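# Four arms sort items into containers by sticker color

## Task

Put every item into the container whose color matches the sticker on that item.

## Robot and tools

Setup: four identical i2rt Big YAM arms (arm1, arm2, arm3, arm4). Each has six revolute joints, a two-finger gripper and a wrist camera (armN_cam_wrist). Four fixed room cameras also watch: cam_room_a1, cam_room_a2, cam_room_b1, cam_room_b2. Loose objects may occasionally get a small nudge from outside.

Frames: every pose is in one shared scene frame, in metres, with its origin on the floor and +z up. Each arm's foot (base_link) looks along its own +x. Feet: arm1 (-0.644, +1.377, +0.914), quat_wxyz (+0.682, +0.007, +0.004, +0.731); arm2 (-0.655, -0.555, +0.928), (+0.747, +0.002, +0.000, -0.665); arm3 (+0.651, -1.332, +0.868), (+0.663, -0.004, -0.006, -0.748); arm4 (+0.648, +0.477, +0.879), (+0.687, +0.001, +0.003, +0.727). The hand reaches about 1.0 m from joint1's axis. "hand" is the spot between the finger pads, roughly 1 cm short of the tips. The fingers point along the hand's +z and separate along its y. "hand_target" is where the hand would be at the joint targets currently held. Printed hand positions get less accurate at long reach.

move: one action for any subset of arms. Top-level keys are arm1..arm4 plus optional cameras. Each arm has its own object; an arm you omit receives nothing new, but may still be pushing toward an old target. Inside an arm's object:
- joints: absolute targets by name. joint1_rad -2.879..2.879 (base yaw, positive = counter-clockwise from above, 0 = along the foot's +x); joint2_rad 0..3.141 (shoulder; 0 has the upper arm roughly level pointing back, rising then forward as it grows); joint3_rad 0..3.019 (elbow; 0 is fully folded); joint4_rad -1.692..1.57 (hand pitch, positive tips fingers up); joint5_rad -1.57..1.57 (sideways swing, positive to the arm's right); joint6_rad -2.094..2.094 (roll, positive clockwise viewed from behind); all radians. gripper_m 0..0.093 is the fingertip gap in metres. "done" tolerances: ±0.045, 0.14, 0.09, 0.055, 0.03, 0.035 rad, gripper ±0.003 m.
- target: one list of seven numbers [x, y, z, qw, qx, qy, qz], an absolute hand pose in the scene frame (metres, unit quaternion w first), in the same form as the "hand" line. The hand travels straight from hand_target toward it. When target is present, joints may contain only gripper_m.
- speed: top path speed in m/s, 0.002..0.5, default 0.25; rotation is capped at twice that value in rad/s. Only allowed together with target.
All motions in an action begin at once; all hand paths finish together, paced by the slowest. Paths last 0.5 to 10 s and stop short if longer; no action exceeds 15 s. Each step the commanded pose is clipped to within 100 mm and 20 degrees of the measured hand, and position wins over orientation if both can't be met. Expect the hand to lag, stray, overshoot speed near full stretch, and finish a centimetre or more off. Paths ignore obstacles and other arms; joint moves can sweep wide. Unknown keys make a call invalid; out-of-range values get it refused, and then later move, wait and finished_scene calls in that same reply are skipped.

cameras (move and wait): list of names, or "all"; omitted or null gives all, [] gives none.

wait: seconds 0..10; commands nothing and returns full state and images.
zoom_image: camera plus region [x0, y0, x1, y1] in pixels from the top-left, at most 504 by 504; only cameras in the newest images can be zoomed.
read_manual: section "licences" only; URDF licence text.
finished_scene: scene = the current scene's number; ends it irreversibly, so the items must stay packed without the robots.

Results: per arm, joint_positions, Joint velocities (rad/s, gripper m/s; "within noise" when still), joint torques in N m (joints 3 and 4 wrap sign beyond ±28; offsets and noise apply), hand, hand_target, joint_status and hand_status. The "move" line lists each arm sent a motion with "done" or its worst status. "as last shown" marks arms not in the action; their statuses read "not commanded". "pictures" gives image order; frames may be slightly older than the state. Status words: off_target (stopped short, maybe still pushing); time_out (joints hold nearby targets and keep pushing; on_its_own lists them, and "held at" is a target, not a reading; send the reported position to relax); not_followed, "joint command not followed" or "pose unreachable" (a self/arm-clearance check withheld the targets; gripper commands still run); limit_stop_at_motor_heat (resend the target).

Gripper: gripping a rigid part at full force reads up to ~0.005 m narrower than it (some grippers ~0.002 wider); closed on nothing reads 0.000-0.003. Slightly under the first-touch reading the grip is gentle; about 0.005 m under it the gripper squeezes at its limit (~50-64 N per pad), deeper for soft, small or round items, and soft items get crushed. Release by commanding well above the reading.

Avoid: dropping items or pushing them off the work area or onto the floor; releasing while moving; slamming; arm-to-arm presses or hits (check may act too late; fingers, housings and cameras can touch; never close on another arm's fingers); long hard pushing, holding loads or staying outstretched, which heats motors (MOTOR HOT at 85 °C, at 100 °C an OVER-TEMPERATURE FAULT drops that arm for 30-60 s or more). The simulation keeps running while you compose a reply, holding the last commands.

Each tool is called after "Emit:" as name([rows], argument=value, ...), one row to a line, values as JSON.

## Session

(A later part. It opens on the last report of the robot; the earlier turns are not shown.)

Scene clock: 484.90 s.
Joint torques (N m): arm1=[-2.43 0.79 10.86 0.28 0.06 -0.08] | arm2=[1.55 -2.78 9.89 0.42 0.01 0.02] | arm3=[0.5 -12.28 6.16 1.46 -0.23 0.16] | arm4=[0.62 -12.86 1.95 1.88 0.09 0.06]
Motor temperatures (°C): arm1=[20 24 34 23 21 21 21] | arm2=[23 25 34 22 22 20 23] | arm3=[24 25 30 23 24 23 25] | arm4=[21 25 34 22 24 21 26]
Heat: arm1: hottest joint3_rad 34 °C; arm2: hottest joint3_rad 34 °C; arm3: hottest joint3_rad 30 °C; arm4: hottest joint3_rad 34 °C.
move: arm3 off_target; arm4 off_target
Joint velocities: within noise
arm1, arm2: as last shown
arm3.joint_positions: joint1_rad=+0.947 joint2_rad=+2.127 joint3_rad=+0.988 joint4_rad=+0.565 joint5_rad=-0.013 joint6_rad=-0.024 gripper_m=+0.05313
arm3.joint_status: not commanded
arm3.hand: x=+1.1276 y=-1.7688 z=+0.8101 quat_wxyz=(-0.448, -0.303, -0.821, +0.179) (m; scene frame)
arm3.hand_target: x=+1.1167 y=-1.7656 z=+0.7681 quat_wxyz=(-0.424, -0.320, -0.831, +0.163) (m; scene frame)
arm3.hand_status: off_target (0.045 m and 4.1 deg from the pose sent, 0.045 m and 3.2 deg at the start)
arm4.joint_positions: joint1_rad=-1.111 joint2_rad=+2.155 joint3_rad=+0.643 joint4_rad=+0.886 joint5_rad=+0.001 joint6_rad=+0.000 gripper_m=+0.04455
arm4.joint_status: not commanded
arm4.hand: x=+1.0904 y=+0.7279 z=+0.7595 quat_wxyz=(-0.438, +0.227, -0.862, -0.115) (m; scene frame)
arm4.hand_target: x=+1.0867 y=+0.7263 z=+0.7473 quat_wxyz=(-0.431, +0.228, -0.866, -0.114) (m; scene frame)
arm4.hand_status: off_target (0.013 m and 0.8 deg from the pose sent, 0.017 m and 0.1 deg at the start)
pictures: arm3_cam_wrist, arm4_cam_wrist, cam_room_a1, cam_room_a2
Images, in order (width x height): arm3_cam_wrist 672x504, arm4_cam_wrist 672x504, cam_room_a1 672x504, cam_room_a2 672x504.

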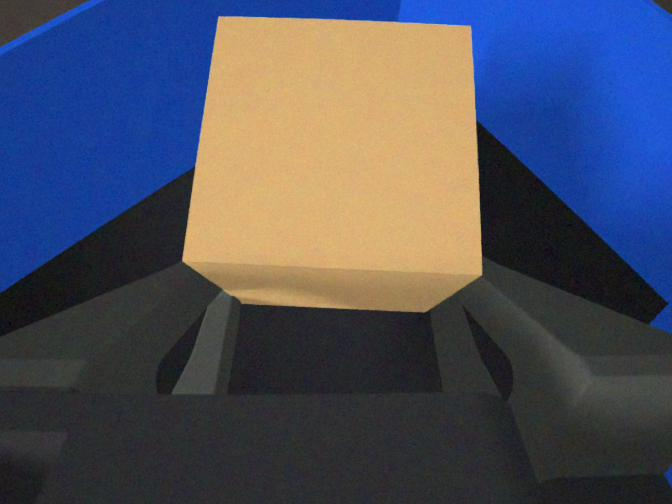

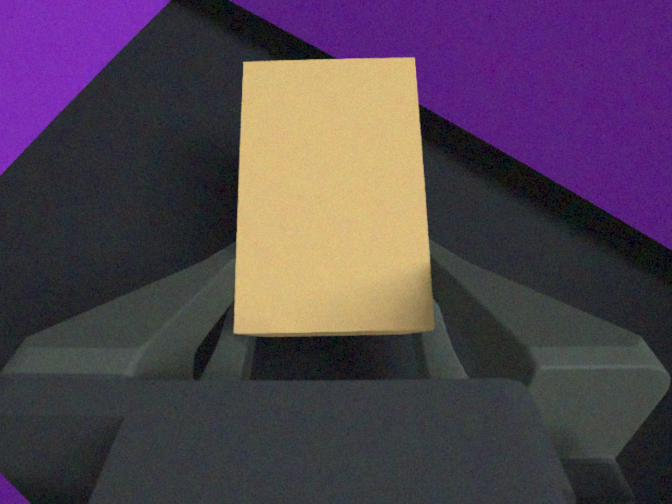

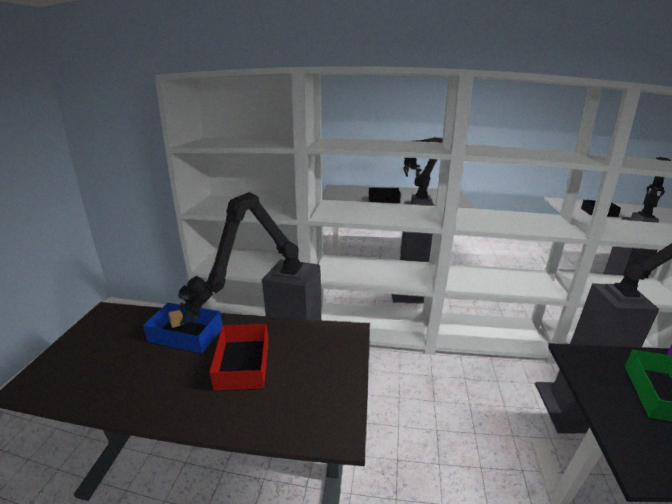

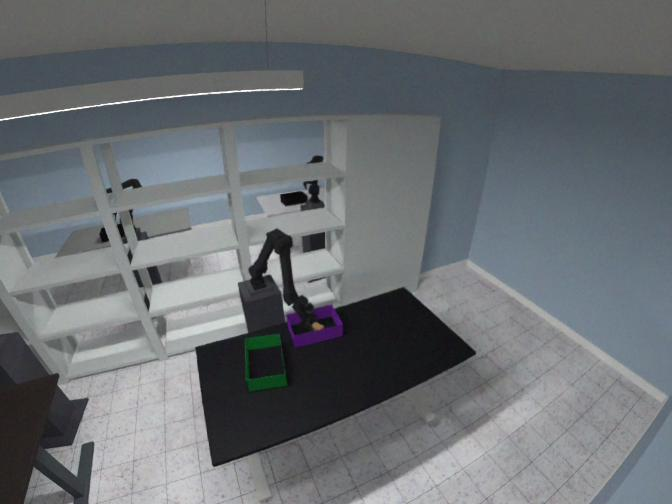

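Emit:
move(arm3={"target":[1.142,-1.776,0.855,0.3721,0.3294,0.8559,-0.1432],"speed":0.12}, arm4={"target":[1.084,0.7247,0.738,0.4232,-0.229,0.8694,0.1114],"speed":0.04}, cameras=["arm3_cam_wrist","arm4_cam_wrist","cam_room_a1","cam_room_a2"])

Emit:
zoom_image(camera="cam_room_a1", region=[130, 260, 250, 360])

Emit:
zoom_image(camera="cam_room_a2", region=[260, 280, 360, 360])

Scene clock: 515.87 s.
Joint torques (N m): arm1=[-2.55 0.44 10.84 0.23 0.07 -0.03] | arm2=[1.49 -2.78 9.88 0.4 0 0.03] | arm3=[1.61 -20.19 9.36 1.25 0.13 0.03] | arm4=[0.67 -12.22 1.62 1.57 0.1 0.03]
Motor temperatures (°C): arm1=[20 24 34 23 21 21 21] | arm2=[23 25 34 22 22 20 23] | arm3=[24 25 29 23 24 23 25] | arm4=[21 25 31 22 24 21 27]
Heat: arm1: hottest joint3_rad 34 °C; arm2: hottest joint3_rad 34 °C; arm3: hottest joint3_rad 29 °C; arm4: hottest joint3_rad 31 °C.
move: arm3 off_target; arm4 off_target
Joint velocities: within noise
arm1, arm2: as last shown
arm3.joint_positions: joint1_rad=+0.947 joint2_rad=+2.009 joint3_rad=+1.080 joint4_rad=+0.129 joint5_rad=-0.011 joint6_rad=-0.002 gripper_m=+0.05312
arm3.joint_status: not commanded
arm3.hand: x=+1.1257 y=-1.7673 z=+0.8360 quat_wxyz=(-0.355, -0.332, -0.863, +0.138) (m; scene frame)
arm3.hand_target: x=+1.1413 y=-1.7754 z=+0.8553 quat_wxyz=(-0.372, -0.329, -0.856, +0.143) (m; scene frame)
arm3.hand_status: off_target (0.026 m and 2.3 deg from the pose sent, 0.048 m and 10.9 deg at the start)
arm4.joint_positions: joint1_rad=-1.111 joint2_rad=+2.162 joint3_rad=+0.651 joint4_rad=+0.886 joint5_rad=+0.001 joint6_rad=+0.000 gripper_m=+0.04455
arm4.joint_status: not commanded
arm4.hand: x=+1.0922 y=+0.7289 z=+0.7577 quat_wxyz=(-0.438, +0.227, -0.862, -0.115) (m; scene frame)
arm4.hand_target: x=+1.0834 y=+0.7244 z=+0.7388 quat_wxyz=(-0.423, +0.229, -0.870, -0.111) (m; scene frame)
arm4.hand_status: off_target (0.022 m and 1.9 deg from the pose sent, 0.023 m and 1.9 deg at the start)
pictures: arm3_cam_wrist, arm4_cam_wrist, cam_room_a1, cam_room_a2
Images, in order (width x height): arm3_cam_wrist 672x504, arm4_cam_wrist 672x504, cam_room_a1 672x504, cam_room_a2 672x504.

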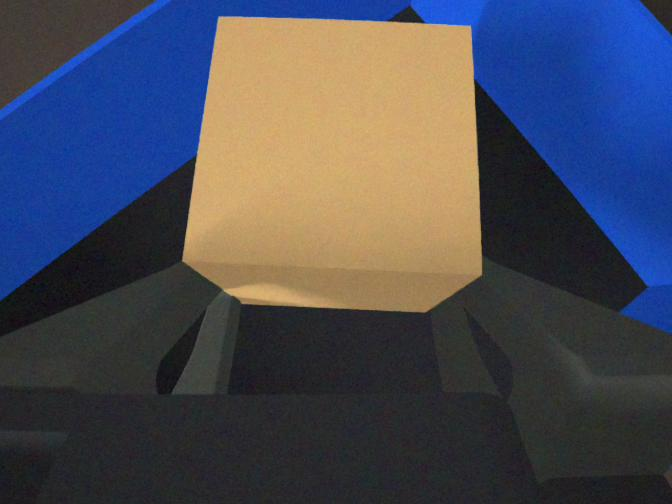

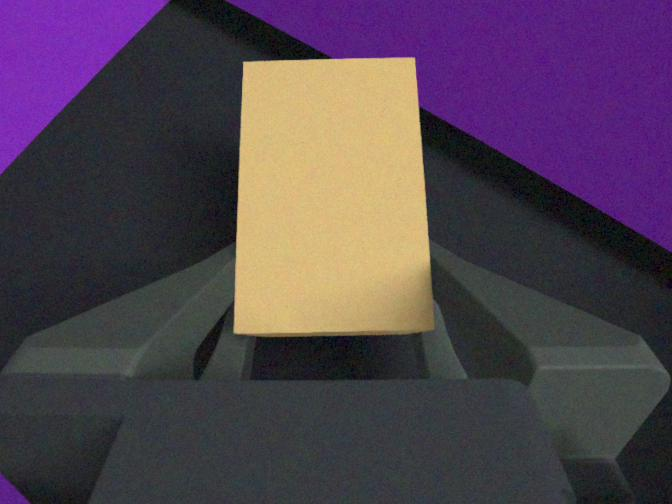

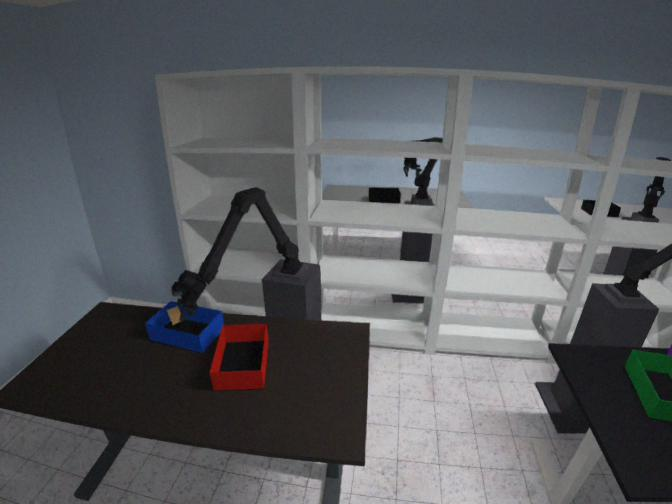

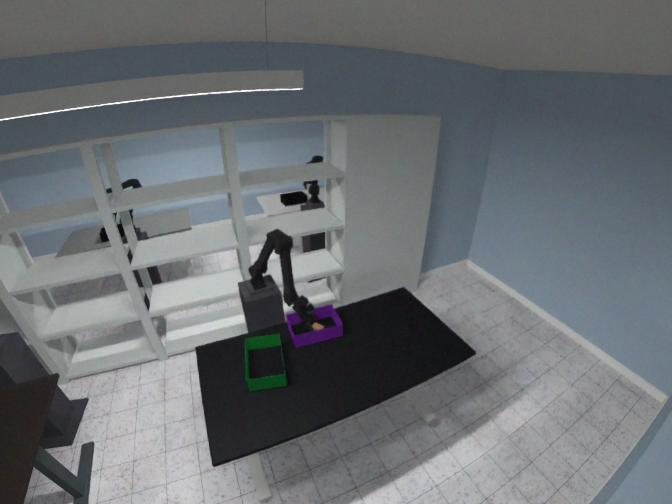

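Scaled by 4.200.

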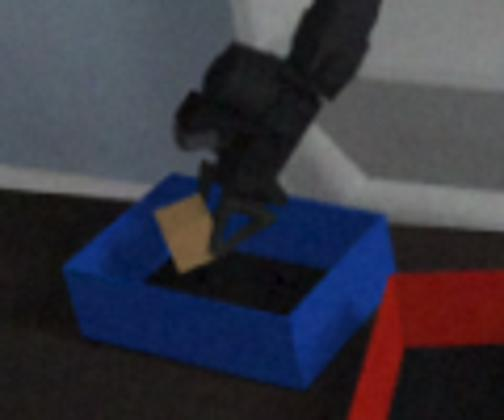

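Scaled by 5.040.

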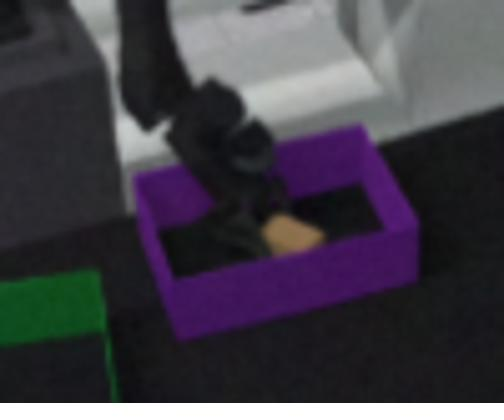

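Emit:
move(arm3={"target":[1.141,-1.754,0.815,0.387,0.3269,0.8493,-0.149],"speed":0.08}, arm4={"target":[1.084,0.7247,0.728,0.4232,-0.229,0.8694,0.1114],"speed":0.04}, cameras=["arm3_cam_wrist","arm4_cam_wrist","cam_room_a1","cam_room_a2"])

Emit:
zoom_image(camera="cam_room_a1", region=[130, 260, 250, 360])

Emit:
zoom_image(camera="cam_room_a2", region=[260, 280, 360, 360])

Scene clock: 536.40 s.
Joint torques (N m): arm1=[-2.26 0.79 10.61 0.28 0.06 -0.02] | arm2=[1.49 -2.73 9.88 0.43 0 0.02] | arm3=[1.9 -18.96 5.87 2.36 0.14 0.02] | arm4=[0.79 -12.28 1.09 1.52 0.09 0.07]
Motor temperatures (°C): arm1=[20 24 34 23 21 21 21] | arm2=[23 25 34 22 22 20 23] | arm3=[24 27 29 23 24 23 25] | arm4=[21 24 30 22 24 21 27]
Heat: arm1: hottest joint3_rad 34 °C; arm2: hottest joint3_rad 34 °C; arm3: hottest joint3_rad 29 °C; arm4: hottest joint3_rad 30 °C.
move: arm3 done; arm4 off_target
Joint velocities: within noise
arm1, arm2: as last shown
arm3.joint_positions: joint1_rad=+0.974 joint2_rad=+2.065 joint3_rad=+1.050 joint4_rad=+0.275 joint5_rad=+0.013 joint6_rad=+0.019 gripper_m=+0.05312
arm3.joint_status: not commanded
arm3.hand: x=+1.1346 y=-1.7578 z=+0.8148 quat_wxyz=(-0.380, -0.329, -0.852, +0.149) (m; scene frame)
arm3.hand_target: x=+1.1409 y=-1.7540 z=+0.8152 quat_wxyz=(-0.387, -0.327, -0.849, +0.149) (m; scene frame)
arm3.hand_status: done (0.007 m and 0.9 deg from the pose sent, 0.029 m and 4.2 deg at the start)
arm4.joint_positions: joint1_rad=-1.111 joint2_rad=+2.196 joint3_rad=+0.666 joint4_rad=+0.911 joint5_rad=+0.001 joint6_rad=+0.000 gripper_m=+0.04455
arm4.joint_status: not commanded
arm4.hand: x=+1.0950 y=+0.7300 z=+0.7494 quat_wxyz=(-0.441, +0.227, -0.861, -0.115) (m; scene frame)
arm4.hand_target: x=+1.0834 y=+0.7243 z=+0.7289 quat_wxyz=(-0.423, +0.229, -0.870, -0.111) (m; scene frame)
arm4.hand_status: off_target (0.025 m and 2.3 deg from the pose sent, 0.031 m and 1.9 deg at the start)
pictures: arm3_cam_wrist, arm4_cam_wrist, cam_room_a1, cam_room_a2
Images, in order (width x height): arm3_cam_wrist 672x504, arm4_cam_wrist 672x504, cam_room_a1 672x504, cam_room_a2 672x504.

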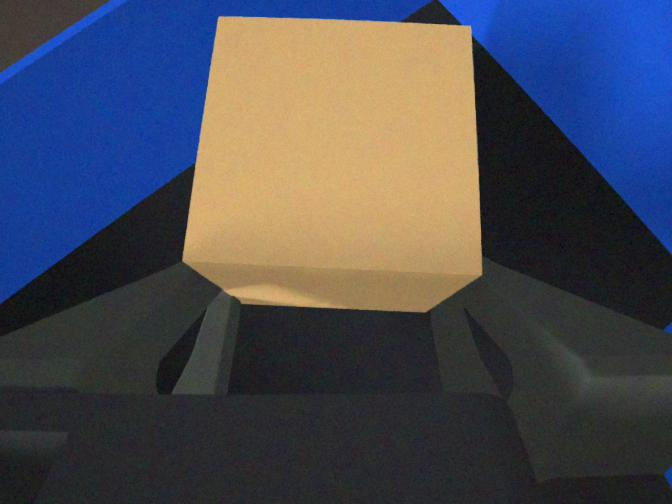

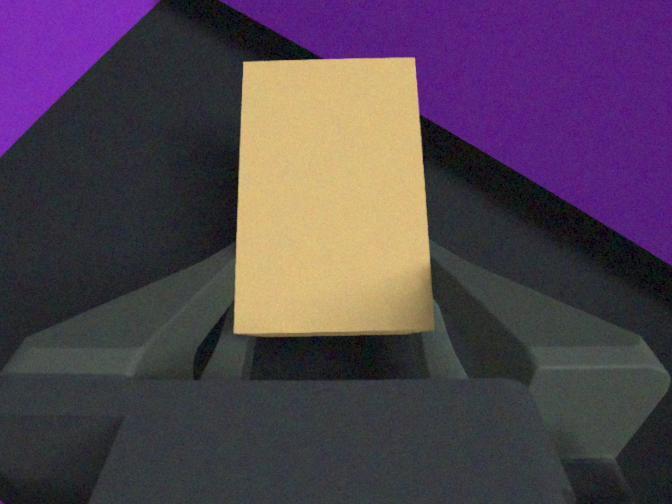

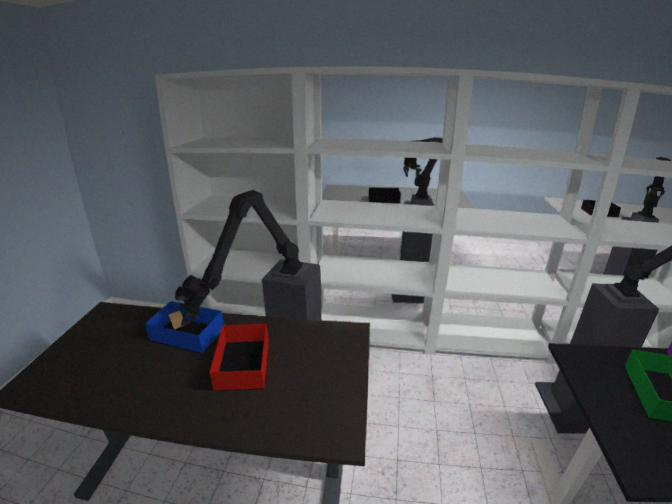

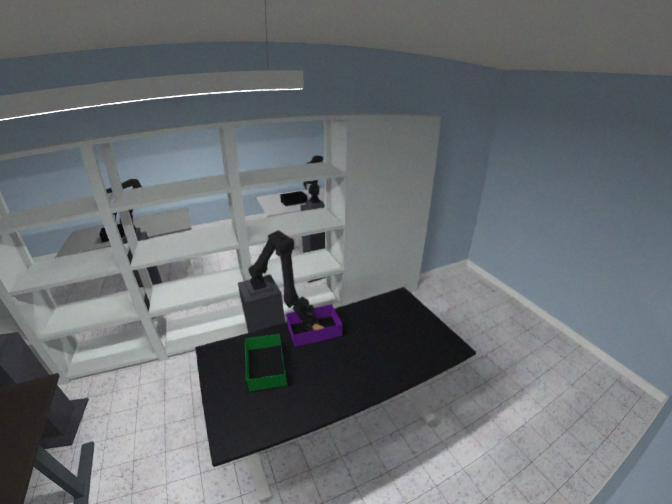

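Scaled by 4.200.

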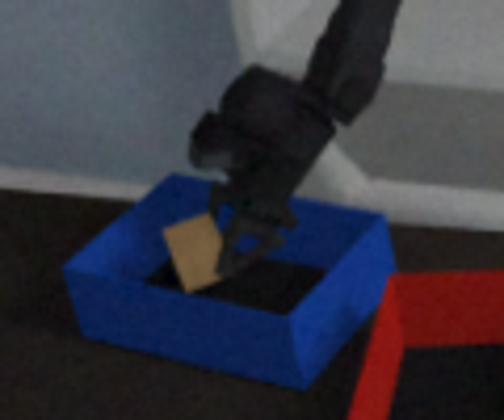

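Scaled by 5.040.

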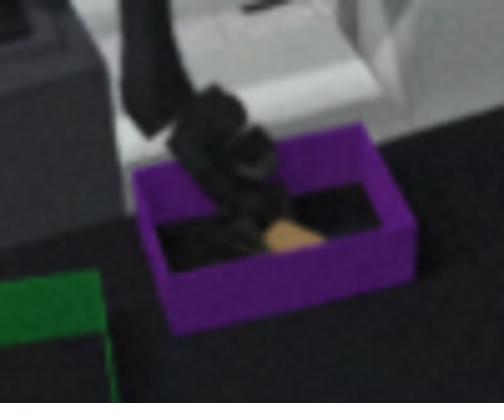

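Emit:
move(arm3={"target":[1.139,-1.752,0.796,0.387,0.3269,0.8493,-0.149],"speed":0.08}, arm4={"target":[1.090,0.7275,0.742,0.4032,-0.2306,0.878,0.1061],"speed":0.04}, cameras=["arm3_cam_wrist","arm4_cam_wrist","cam_room_a1","cam_room_a2"])

Emit:
zoom_image(camera="cam_room_a1", region=[130, 260, 250, 360])

Emit:
zoom_image(camera="cam_room_a2", region=[260, 280, 360, 360])

Scene clock: 545.50 s.
Joint torques (N m): arm1=[-2.96 0.85 10.86 0.34 0.06 -0.04] | arm2=[1.55 -2.73 9.92 0.44 0 0.03] | arm3=[1.96 -18.43 5.2 2.4 0.14 0.02] | arm4=[0.5 -17.44 1.83 0.47 0.09 0.05]
Motor temperatures (°C): arm1=[20 24 34 23 21 21 21] | arm2=[23 25 34 22 22 20 23] | arm3=[24 27 29 23 24 23 25] | arm4=[21 25 30 22 24 21 27]
Heat: arm1: hottest joint3_rad 34 °C; arm2: hottest joint3_rad 34 °C; arm3: hottest joint3_rad 29 °C; arm4: hottest joint3_rad 30 °C.
move: arm3 done; arm4 done
Joint velocities: within noise
arm1, arm2: as last shown
arm3.joint_positions: joint1_rad=+0.974 joint2_rad=+2.101 joint3_rad=+1.050 joint4_rad=+0.320 joint5_rad=+0.013 joint6_rad=+0.019 gripper_m=+0.05312
arm3.joint_status: not commanded
arm3.hand: x=+1.1350 y=-1.7585 z=+0.8012 quat_wxyz=(-0.384, -0.329, -0.850, +0.151) (m; scene frame)
arm3.hand_target: x=+1.1389 y=-1.7520 z=+0.7962 quat_wxyz=(-0.387, -0.327, -0.849, +0.149) (m; scene frame)
arm3.hand_status: done (0.009 m and 0.5 deg from the pose sent, 0.020 m and 0.9 deg at the start)
arm4.joint_positions: joint1_rad=-1.112 joint2_rad=+2.177 joint3_rad=+0.673 joint4_rad=+0.806 joint5_rad=+0.001 joint6_rad=+0.000 gripper_m=+0.04455
arm4.joint_status: not commanded
arm4.hand: x=+1.0890 y=+0.7264 z=+0.7401 quat_wxyz=(-0.407, +0.231, -0.878, -0.106) (m; scene frame)
arm4.hand_target: x=+1.0899 y=+0.7274 z=+0.7419 quat_wxyz=(-0.404, +0.231, -0.879, -0.106) (m; scene frame)
arm4.hand_status: done (0.002 m and 0.4 deg from the pose sent, 0.009 m and 4.8 deg at the start)
pictures: arm3_cam_wrist, arm4_cam_wrist, cam_room_a1, cam_room_a2
Images, in order (width x height): arm3_cam_wrist 672x504, arm4_cam_wrist 672x504, cam_room_a1 672x504, cam_room_a2 672x504.

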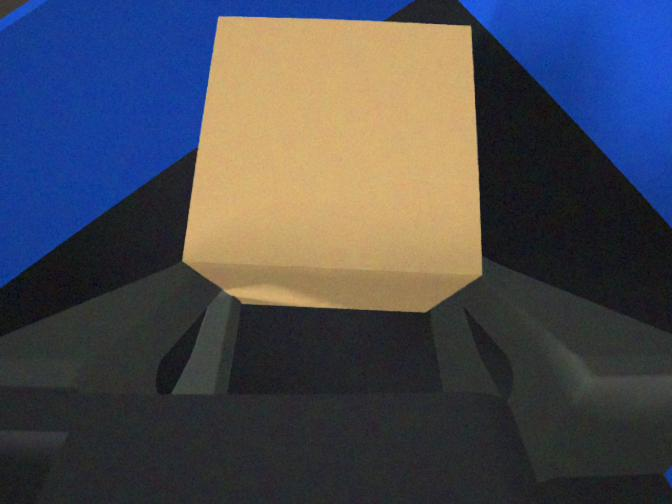

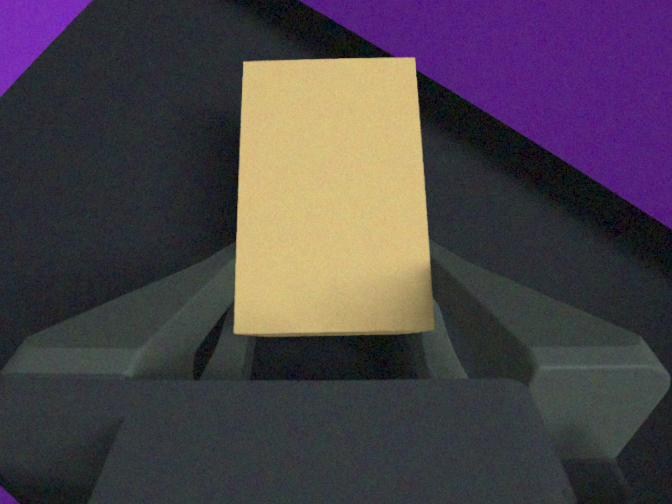

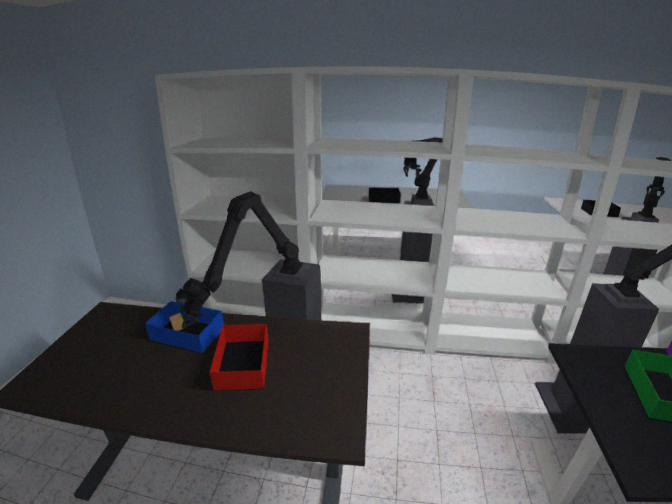

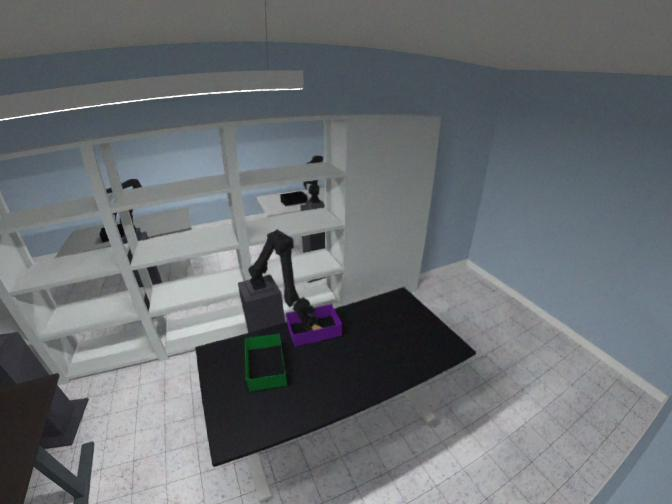

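Scaled by 4.200.

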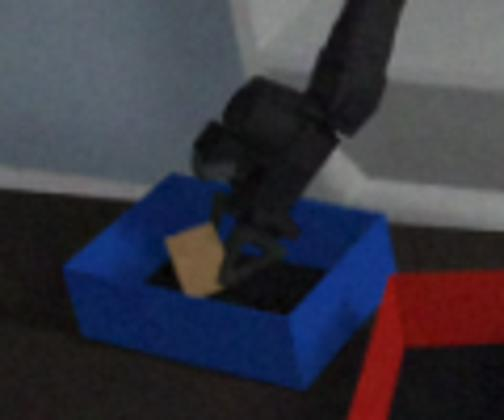

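Scaled by 5.040.

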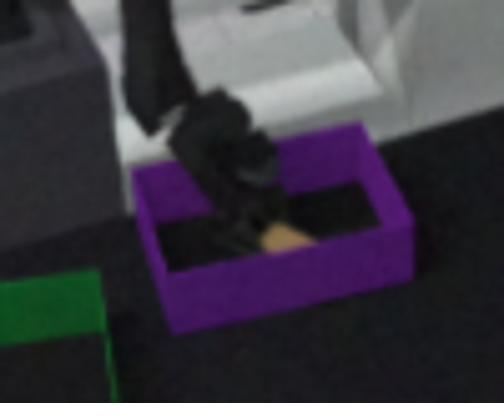

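Emit:
move(arm3={"target":[1.139,-1.752,0.778,0.387,0.3269,0.8493,-0.149],"speed":0.06}, arm4={"target":[1.089,0.7265,0.731,0.4085,-0.2302,0.8757,0.1075],"speed":0.03}, cameras=["arm3_cam_wrist","arm4_cam_wrist","cam_room_a1","cam_room_a2"])

Emit:
zoom_image(camera="cam_room_a1", region=[130, 260, 250, 360])

Emit:
zoom_image(camera="cam_room_a2", region=[260, 280, 360, 360])

Scene clock: 556.20 s.
Joint torques (N m): arm1=[-3.6 0.62 10.63 0.28 0.02 -0.08] | arm2=[1.61 -2.61 9.88 0.4 0.01 0.03] | arm3=[2.08 -18.78 5.42 2.35 0.14 0.02] | arm4=[0.91 -13.68 2.24 1.89 0.07 0.06]
Motor temperatures (°C): arm1=[20 24 35 23 21 21 21] | arm2=[23 25 34 22 22 20 23] | arm3=[24 26 29 23 24 23 25] | arm4=[21 25 30 22 24 21 27]
Heat: arm1: hottest joint3_rad 35 °C; arm2: hottest joint3_rad 34 °C; arm3: hottest joint3_rad 29 °C; arm4: hottest joint3_rad 30 °C.
move: arm3 done; arm4 done
Joint velocities: within noise
arm1, arm2: as last shown
arm3.joint_positions: joint1_rad=+0.974 joint2_rad=+2.146 joint3_rad=+1.050 joint4_rad=+0.358 joint5_rad=+0.013 joint6_rad=+0.020 gripper_m=+0.05312
arm3.joint_status: not commanded
arm3.hand: x=+1.1323 y=-1.7565 z=+0.7798 quat_wxyz=(-0.380, -0.330, -0.851, +0.150) (m; scene frame)
arm3.hand_target: x=+1.1389 y=-1.7519 z=+0.7780 quat_wxyz=(-0.387, -0.327, -0.849, +0.149) (m; scene frame)
arm3.hand_status: done (0.008 m and 0.8 deg from the pose sent, 0.024 m and 0.5 deg at the start)
arm4.joint_positions: joint1_rad=-1.112 joint2_rad=+2.182 joint3_rad=+0.673 joint4_rad=+0.821 joint5_rad=+0.001 joint6_rad=+0.000 gripper_m=+0.04455
arm4.joint_status: not commanded
arm4.hand: x=+1.0896 y=+0.7268 z=+0.7401 quat_wxyz=(-0.410, +0.230, -0.876, -0.107) (m; scene frame)
arm4.hand_target: x=+1.0887 y=+0.7263 z=+0.7311 quat_wxyz=(-0.409, +0.230, -0.877, -0.108) (m; scene frame)
arm4.hand_status: done (0.009 m and 0.2 deg from the pose sent, 0.009 m and 0.3 deg at the start)
pictures: arm3_cam_wrist, arm4_cam_wrist, cam_room_a1, cam_room_a2
Images, in order (width x height): arm3_cam_wrist 672x504, arm4_cam_wrist 672x504, cam_room_a1 672x504, cam_room_a2 672x504.

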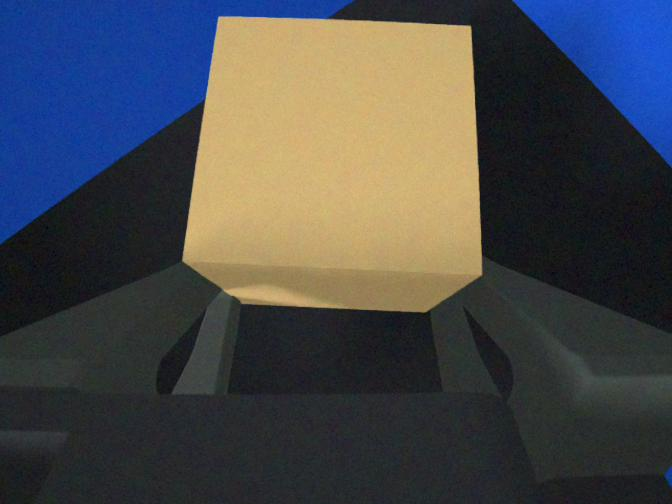

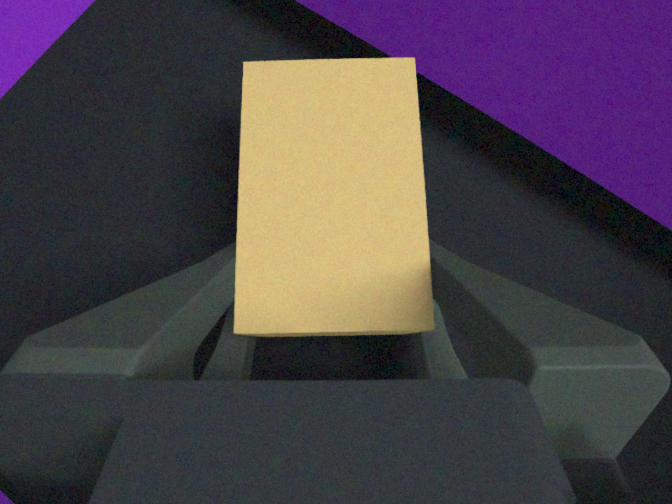

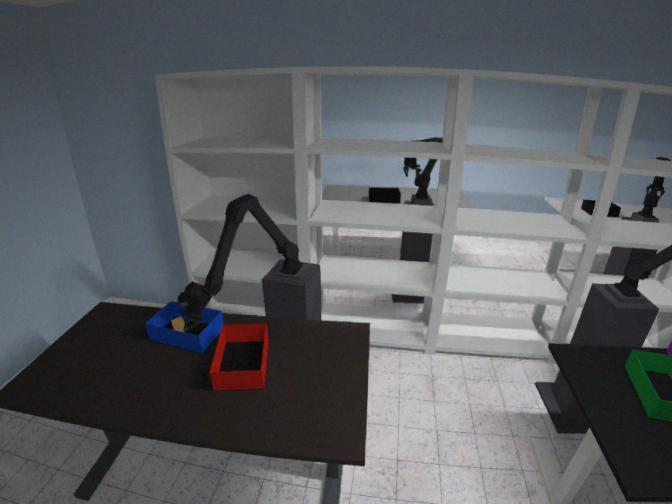

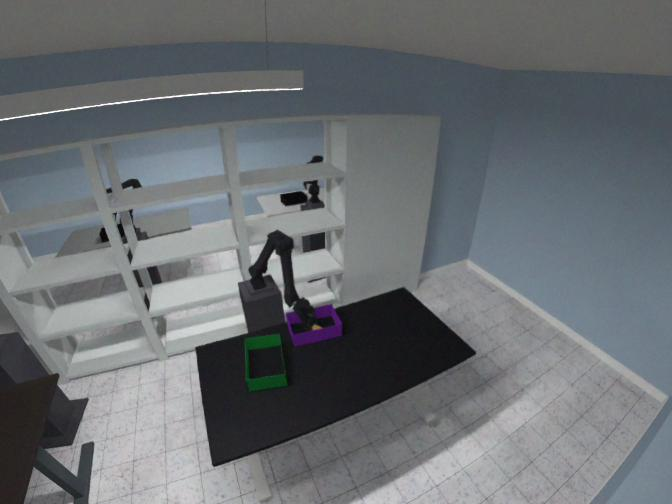

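Scaled by 4.200.

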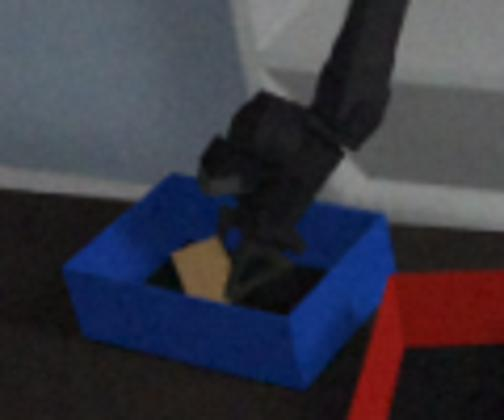

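Scaled by 5.040.

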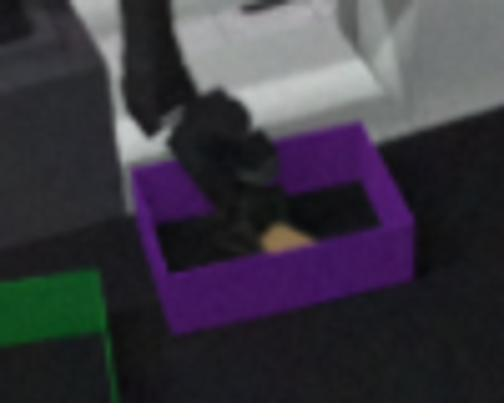

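Emit:
move(arm3={"target":[1.138,-1.752,0.766,0.387,0.3269,0.8493,-0.149],"speed":0.05}, arm4={"target":[1.089,0.7265,0.737,0.4085,-0.2302,0.8757,0.1075],"speed":0.03}, cameras=["arm3_cam_wrist","cam_room_a1"])

Emit:
move(arm4={"joints":{"gripper_m":0.052}}, cameras=["arm4_cam_wrist"])

Scene clock: 562.03 s.
Joint torques (N m): arm1=[-3.08 0.85 10.74 0.12 0.05 -0.07] | arm2=[1.38 -2.67 9.91 0.43 0 0.03] | arm3=[1.9 -18.67 5.46 2.36 0.12 0] | arm4=[0.67 -15.68 1.74 1.26 0.06 0.07]
Motor temperatures (°C): arm1=[20 24 35 23 21 21 21] | arm2=[23 25 34 22 22 20 23] | arm3=[24 26 29 23 24 23 25] | arm4=[21 25 29 22 24 21 27]
Heat: arm1: hottest joint3_rad 35 °C; arm2: hottest joint3_rad 34 °C; arm3: hottest joint3_rad 29 °C; arm4: hottest joint3_rad 29 °C.
move: arm3 done; arm4 done
Joint velocities: within noise
arm1, arm2: as last shown
arm3.joint_positions: joint1_rad=+0.974 joint2_rad=+2.173 joint3_rad=+1.050 joint4_rad=+0.383 joint5_rad=+0.014 joint6_rad=+0.020 gripper_m=+0.05312
arm3.joint_status: not commanded
arm3.hand: x=+1.1308 y=-1.7554 z=+0.7679 quat_wxyz=(-0.380, -0.330, -0.851, +0.150) (m; scene frame)
arm3.hand_target: x=+1.1378 y=-1.7519 z=+0.7661 quat_wxyz=(-0.387, -0.327, -0.849, +0.149) (m; scene frame)
arm3.hand_status: done (0.008 m and 0.9 deg from the pose sent, 0.016 m and 0.8 deg at the start)
arm4.joint_positions: joint1_rad=-1.112 joint2_rad=+2.182 joint3_rad=+0.673 joint4_rad=+0.821 joint5_rad=+0.001 joint6_rad=+0.000 gripper_m=+0.04455
arm4.joint_status: not commanded
arm4.hand: x=+1.0896 y=+0.7268 z=+0.7401 quat_wxyz=(-0.410, +0.230, -0.876, -0.107) (m; scene frame)
arm4.hand_target: x=+1.0889 y=+0.7264 z=+0.7370 quat_wxyz=(-0.409, +0.230, -0.877, -0.108) (m; scene frame)
arm4.hand_status: done (0.003 m and 0.2 deg from the pose sent, 0.003 m and 0.2 deg at the start)
pictures: arm3_cam_wrist, cam_room_a1
Images, in order (width x height): arm3_cam_wrist 672x504, cam_room_a1 672x504.

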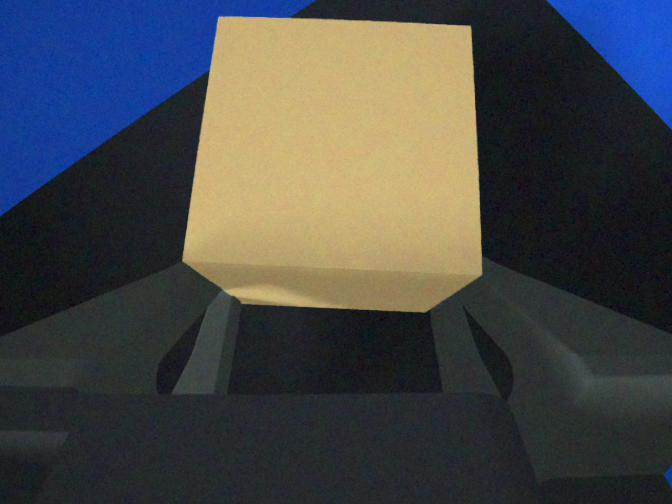

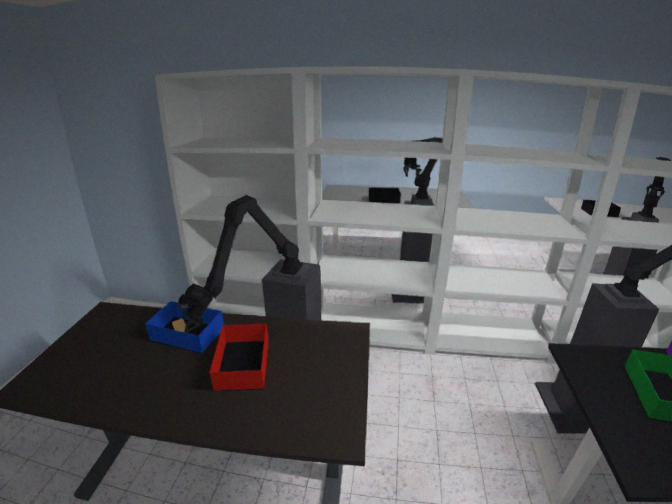

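Scene clock: 562.43 s.
Joint torques (N m): arm1=[-2.37 0.26 10.69 0.17 0.04 -0.03] | arm2=[1.49 -2.67 9.89 0.42 0.01 0.02] | arm3=[1.85 -18.73 5.46 2.37 0.12 0.01] | arm4=[1.26 -14.92 1.66 1.4 0.06 0.05]
Motor temperatures (°C): arm1=[20 24 35 23 21 21 21] | arm2=[23 25 34 22 22 20 23] | arm3=[24 26 29 23 24 23 25] | arm4=[21 25 29 22 24 21 27]
Heat: arm1: hottest joint3_rad 35 °C; arm2: hottest joint3_rad 34 °C; arm3: hottest joint3_rad 29 °C; arm4: hottest joint3_rad 29 °C.
move: arm4 done
Joint velocities: within noise
arm1, arm2, arm3: as last shown
arm4.joint_positions: joint1_rad=-1.112 joint2_rad=+2.182 joint3_rad=+0.673 joint4_rad=+0.821 joint5_rad=+0.001 joint6_rad=+0.000 gripper_m=+0.05191
arm4.joint_status: all done
arm4.hand: x=+1.0896 y=+0.7268 z=+0.7401 quat_wxyz=(-0.410, +0.230, -0.876, -0.107) (m; scene frame)
arm4.hand_target: x=+1.0889 y=+0.7264 z=+0.7370 quat_wxyz=(-0.409, +0.230, -0.877, -0.108) (m; scene frame)
arm4.hand_status: not commanded
pictures: arm4_cam_wrist
Images, in order (width x height): arm4_cam_wrist 672x504.

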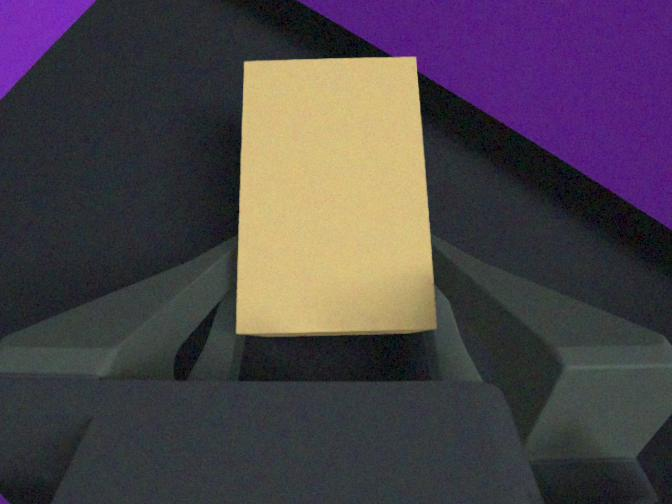

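Emit:
move(arm3={"target":[1.138,-1.752,0.754,0.387,0.3269,0.8493,-0.149],"speed":0.05}, arm4={"joints":{"gripper_m":0.08}}, cameras=["arm3_cam_wrist","arm4_cam_wrist"])

Scene clock: 575.80 s.
Joint torques (N m): arm1=[-2.96 0.79 10.78 0.14 0.07 -0.02] | arm2=[1.49 -2.73 9.89 0.44 0.01 0.03] | arm3=[1.85 -17.96 5.85 2.21 0.11 0.01] | arm4=[0.56 -15.38 1.69 1.29 0.04 0.04]
Motor temperatures (°C): arm1=[20 24 35 23 21 21 21] | arm2=[23 24 34 22 22 20 23] | arm3=[24 27 29 23 24 23 25] | arm4=[21 25 29 22 24 21 26]
Heat: arm1: hottest joint3_rad 35 °C; arm2: hottest joint3_rad 34 °C; arm3: hottest joint3_rad 29 °C; arm4: hottest joint3_rad 29 °C.
move: arm3 done; arm4 done
Joint velocities: within noise
arm1.joint_positions: joint1_rad=-2.247 joint2_rad=+0.794 joint3_rad=+0.798 joint4_rad=-1.565 joint5_rad=-0.008 joint6_rad=-0.004 gripper_m=+0.08193
arm1.joint_status: not commanded
arm1.hand: x=-0.4848 y=+1.2695 z=+1.1153 quat_wxyz=(+0.002, -0.297, -0.955, -0.001) (m; scene frame)
arm1.hand_target: x=-0.4864 y=+1.2678 z=+1.1150 quat_wxyz=(+0.006, -0.299, -0.954, -0.002) (m; scene frame)
arm1.hand_status: not commanded
arm2.joint_positions: joint1_rad=+0.872 joint2_rad=+0.795 joint3_rad=+0.810 joint4_rad=-1.562 joint5_rad=+0.003 joint6_rad=-0.074 gripper_m=+0.08790
arm2.joint_status: not commanded
arm2.hand: x=-0.4950 y=-0.6628 z=+1.1364 quat_wxyz=(-0.011, -0.252, -0.968, +0.003) (m; scene frame)
arm2.hand_target: x=-0.4974 y=-0.6593 z=+1.1318 quat_wxyz=(+0.000, -0.245, -0.969, +0.000) (m; scene frame)
arm2.hand_status: not commanded
arm3.joint_positions: joint1_rad=+0.975 joint2_rad=+2.195 joint3_rad=+1.050 joint4_rad=+0.411 joint5_rad=+0.014 joint6_rad=+0.020 gripper_m=+0.05312
arm3.joint_status: not commanded
arm3.hand: x=+1.1306 y=-1.7544 z=+0.7589 quat_wxyz=(-0.382, -0.329, -0.851, +0.150) (m; scene frame)
arm3.hand_target: x=+1.1377 y=-1.7519 z=+0.7541 quat_wxyz=(-0.387, -0.327, -0.849, +0.149) (m; scene frame)
arm3.hand_status: done (0.009 m and 0.6 deg from the pose sent, 0.016 m and 0.9 deg at the start)
arm4.joint_positions: joint1_rad=-1.112 joint2_rad=+2.182 joint3_rad=+0.673 joint4_rad=+0.821 joint5_rad=+0.001 joint6_rad=+0.000 gripper_m=+0.07989
arm4.joint_status: all done
arm4.hand: x=+1.0896 y=+0.7268 z=+0.7401 quat_wxyz=(-0.410, +0.230, -0.876, -0.107) (m; scene frame)
arm4.hand_target: x=+1.0889 y=+0.7264 z=+0.7370 quat_wxyz=(-0.409, +0.230, -0.877, -0.108) (m; scene frame)
arm4.hand_status: not commanded
pictures: arm3_cam_wrist, arm4_cam_wrist
Images, in order (width x height): arm3_cam_wrist 672x504, arm4_cam_wrist 672x504.

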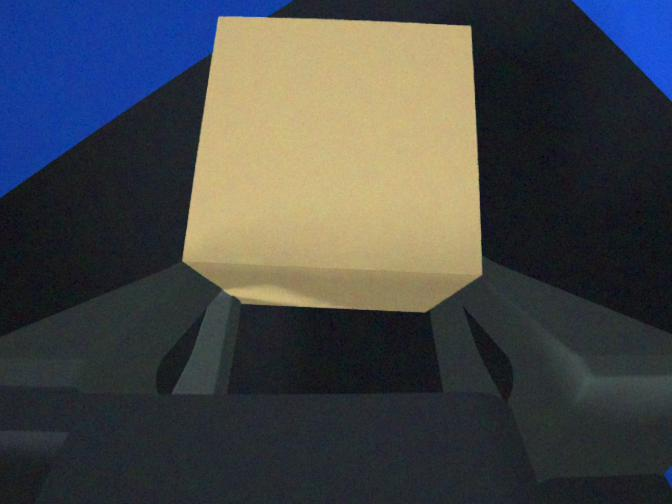

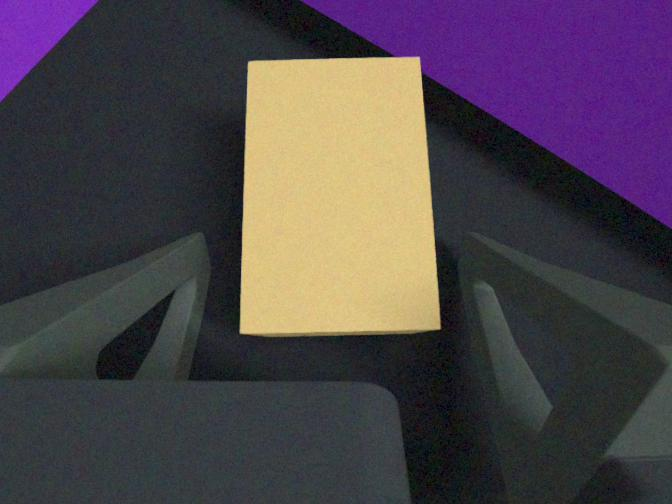

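Emit:
move(arm3={"target":[1.138,-1.752,0.743,0.387,0.3269,0.8493,-0.149],"speed":0.05}, arm4={"target":[1.085,0.7265,0.765,0.4085,-0.2302,0.8757,0.1075],"speed":0.1}, cameras=["arm3_cam_wrist","arm4_cam_wrist"])

Emit:
move(arm4={"target":[1.082,0.7265,0.93,0.4085,-0.2302,0.8757,0.1075],"speed":0.15}, arm3={"target":[1.138,-1.752,0.733,0.387,0.3269,0.8493,-0.149],"speed":0.05}, cameras=["arm3_cam_wrist","arm4_cam_wrist"])

Scene clock: 581.87 s.
Joint torques (N m): arm1=[-2.96 0.85 10.67 0.14 0.02 -0.07] | arm2=[1.44 -2.73 9.88 0.42 0 0.03] | arm3=[1.73 -16.32 6.3 2 0.12 0.01] | arm4=[1.44 -16.67 1.83 0.84 0.19 0.1]
Motor temperatures (°C): arm1=[20 24 35 23 21 21 21] | arm2=[23 24 34 22 22 20 23] | arm3=[24 27 29 23 24 23 25] | arm4=[21 26 29 22 24 21 26]
Heat: arm1: hottest joint3_rad 35 °C; arm2: hottest joint3_rad 34 °C; arm3: hottest joint3_rad 29 °C; arm4: hottest joint3_rad 29 °C.
move: arm3 off_target; arm4 done
Joint velocities: within noise
arm1, arm2: as last shown
arm3.joint_positions: joint1_rad=+0.977 joint2_rad=+2.204 joint3_rad=+1.050 joint4_rad=+0.438 joint5_rad=+0.014 joint6_rad=+0.020 gripper_m=+0.05312
arm3.joint_status: not commanded
arm3.hand: x=+1.1332 y=-1.7550 z=+0.7586 quat_wxyz=(-0.390, -0.327, -0.847, +0.153) (m; scene frame)
arm3.hand_target: x=+1.1375 y=-1.7515 z=+0.7433 quat_wxyz=(-0.387, -0.327, -0.849, +0.149) (m; scene frame)
arm3.hand_status: off_target (0.017 m and 0.6 deg from the pose sent, 0.018 m and 0.6 deg at the start)
arm4.joint_positions: joint1_rad=-1.112 joint2_rad=+2.103 joint3_rad=+0.643 joint4_rad=+0.773 joint5_rad=+0.001 joint6_rad=+0.000 gripper_m=+0.07989
arm4.joint_status: not commanded
arm4.hand: x=+1.0872 y=+0.7254 z=+0.7631 quat_wxyz=(-0.411, +0.230, -0.875, -0.108) (m; scene frame)
arm4.hand_target: x=+1.0850 y=+0.7265 z=+0.7650 quat_wxyz=(-0.409, +0.230, -0.876, -0.108) (m; scene frame)
arm4.hand_status: done (0.003 m and 0.3 deg from the pose sent, 0.025 m and 0.2 deg at the start)
pictures: arm3_cam_wrist, arm4_cam_wrist
Images, in order (width x height): arm3_cam_wrist 672x504, arm4_cam_wrist 672x504.

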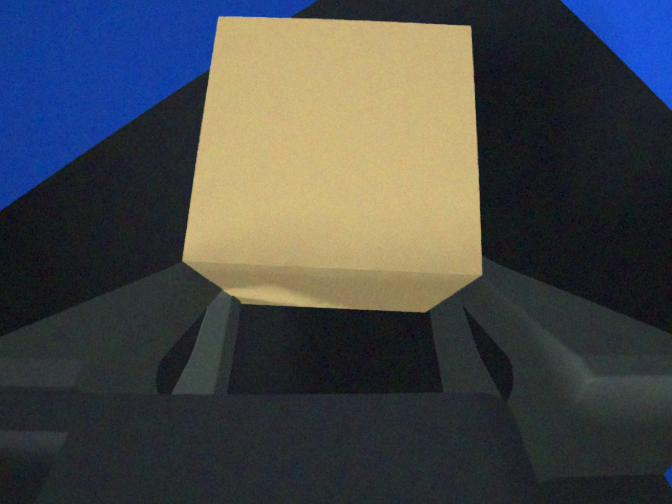

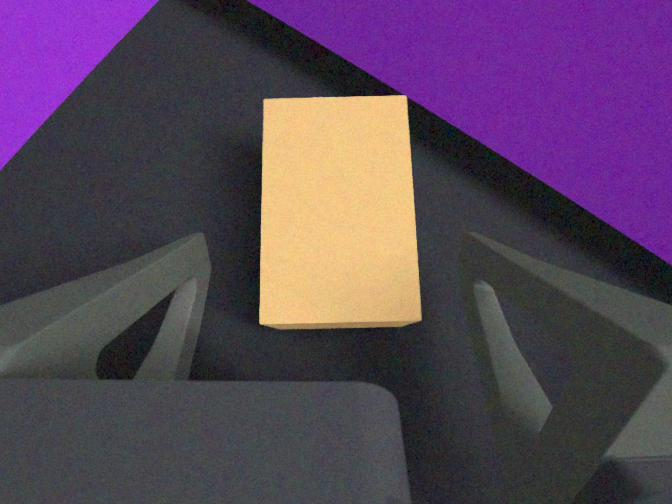

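Scene clock: 583.60 s.
Joint torques (N m): arm1=[-2.9 0.5 10.61 0.28 0.08 -0.11] | arm2=[1.44 -2.78 9.88 0.42 0.01 0.03] | arm3=[1.67 -16.67 6.13 1.92 0.14 0] | arm4=[1.32 -12.16 7.62 0.72 0.18 0.11]
Motor temperatures (°C): arm1=[20 24 35 23 21 21 21] | arm2=[23 24 34 22 22 20 23] | arm3=[24 27 29 23 24 23 25] | arm4=[21 26 29 22 24 21 26]
Heat: arm1: hottest joint3_rad 35 °C; arm2: hottest joint3_rad 34 °C; arm3: hottest joint3_rad 29 °C; arm4: hottest joint3_rad 29 °C.
move: arm3 off_target; arm4 off_target
Joint velocities: within noise
arm1, arm2: as last shown
arm3.joint_positions: joint1_rad=+0.980 joint2_rad=+2.230 joint3_rad=+1.057 joint4_rad=+0.457 joint5_rad=+0.014 joint6_rad=+0.020 gripper_m=+0.05312
arm3.joint_status: not commanded
arm3.hand: x=+1.1345 y=-1.7540 z=+0.7483 quat_wxyz=(-0.391, -0.326, -0.847, +0.152) (m; scene frame)
arm3.hand_target: x=+1.1374 y=-1.7517 z=+0.7333 quat_wxyz=(-0.387, -0.327, -0.849, +0.149) (m; scene frame)
arm3.hand_status: off_target (0.016 m and 0.6 deg from the pose sent, 0.026 m and 0.6 deg at the start)
arm4.joint_positions: joint1_rad=-1.111 joint2_rad=+1.535 joint3_rad=+0.604 joint4_rad=+0.226 joint5_rad=+0.004 joint6_rad=+0.000 gripper_m=+0.07989
arm4.joint_status: not commanded
arm4.hand: x=+1.0762 y=+0.7193 z=+0.9221 quat_wxyz=(-0.404, +0.231, -0.879, -0.105) (m; scene frame)
arm4.hand_target: x=+1.0818 y=+0.7264 z=+0.9300 quat_wxyz=(-0.409, +0.230, -0.876, -0.108) (m; scene frame)
arm4.hand_status: off_target (0.012 m and 0.7 deg from the pose sent, 0.167 m and 0.3 deg at the start)
pictures: arm3_cam_wrist, arm4_cam_wrist
Images, in order (width x height): arm3_cam_wrist 672x504, arm4_cam_wrist 672x504.

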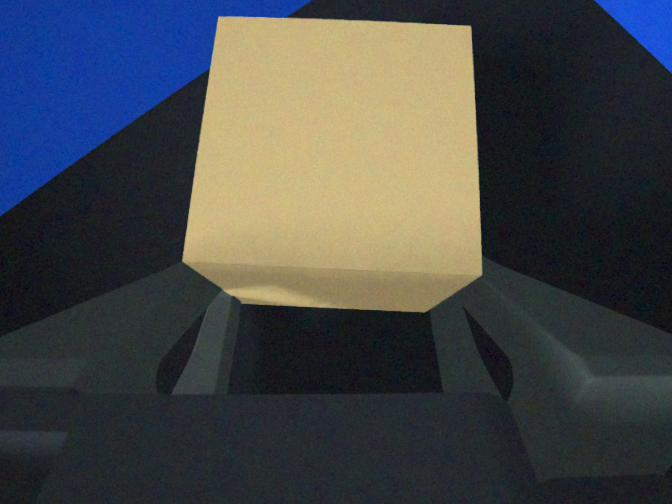

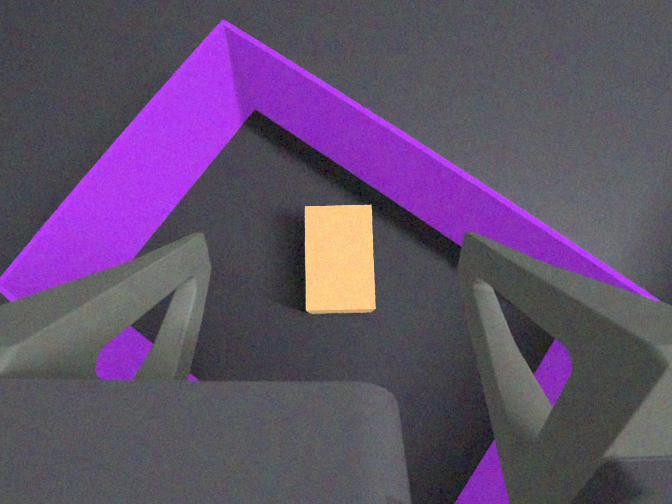

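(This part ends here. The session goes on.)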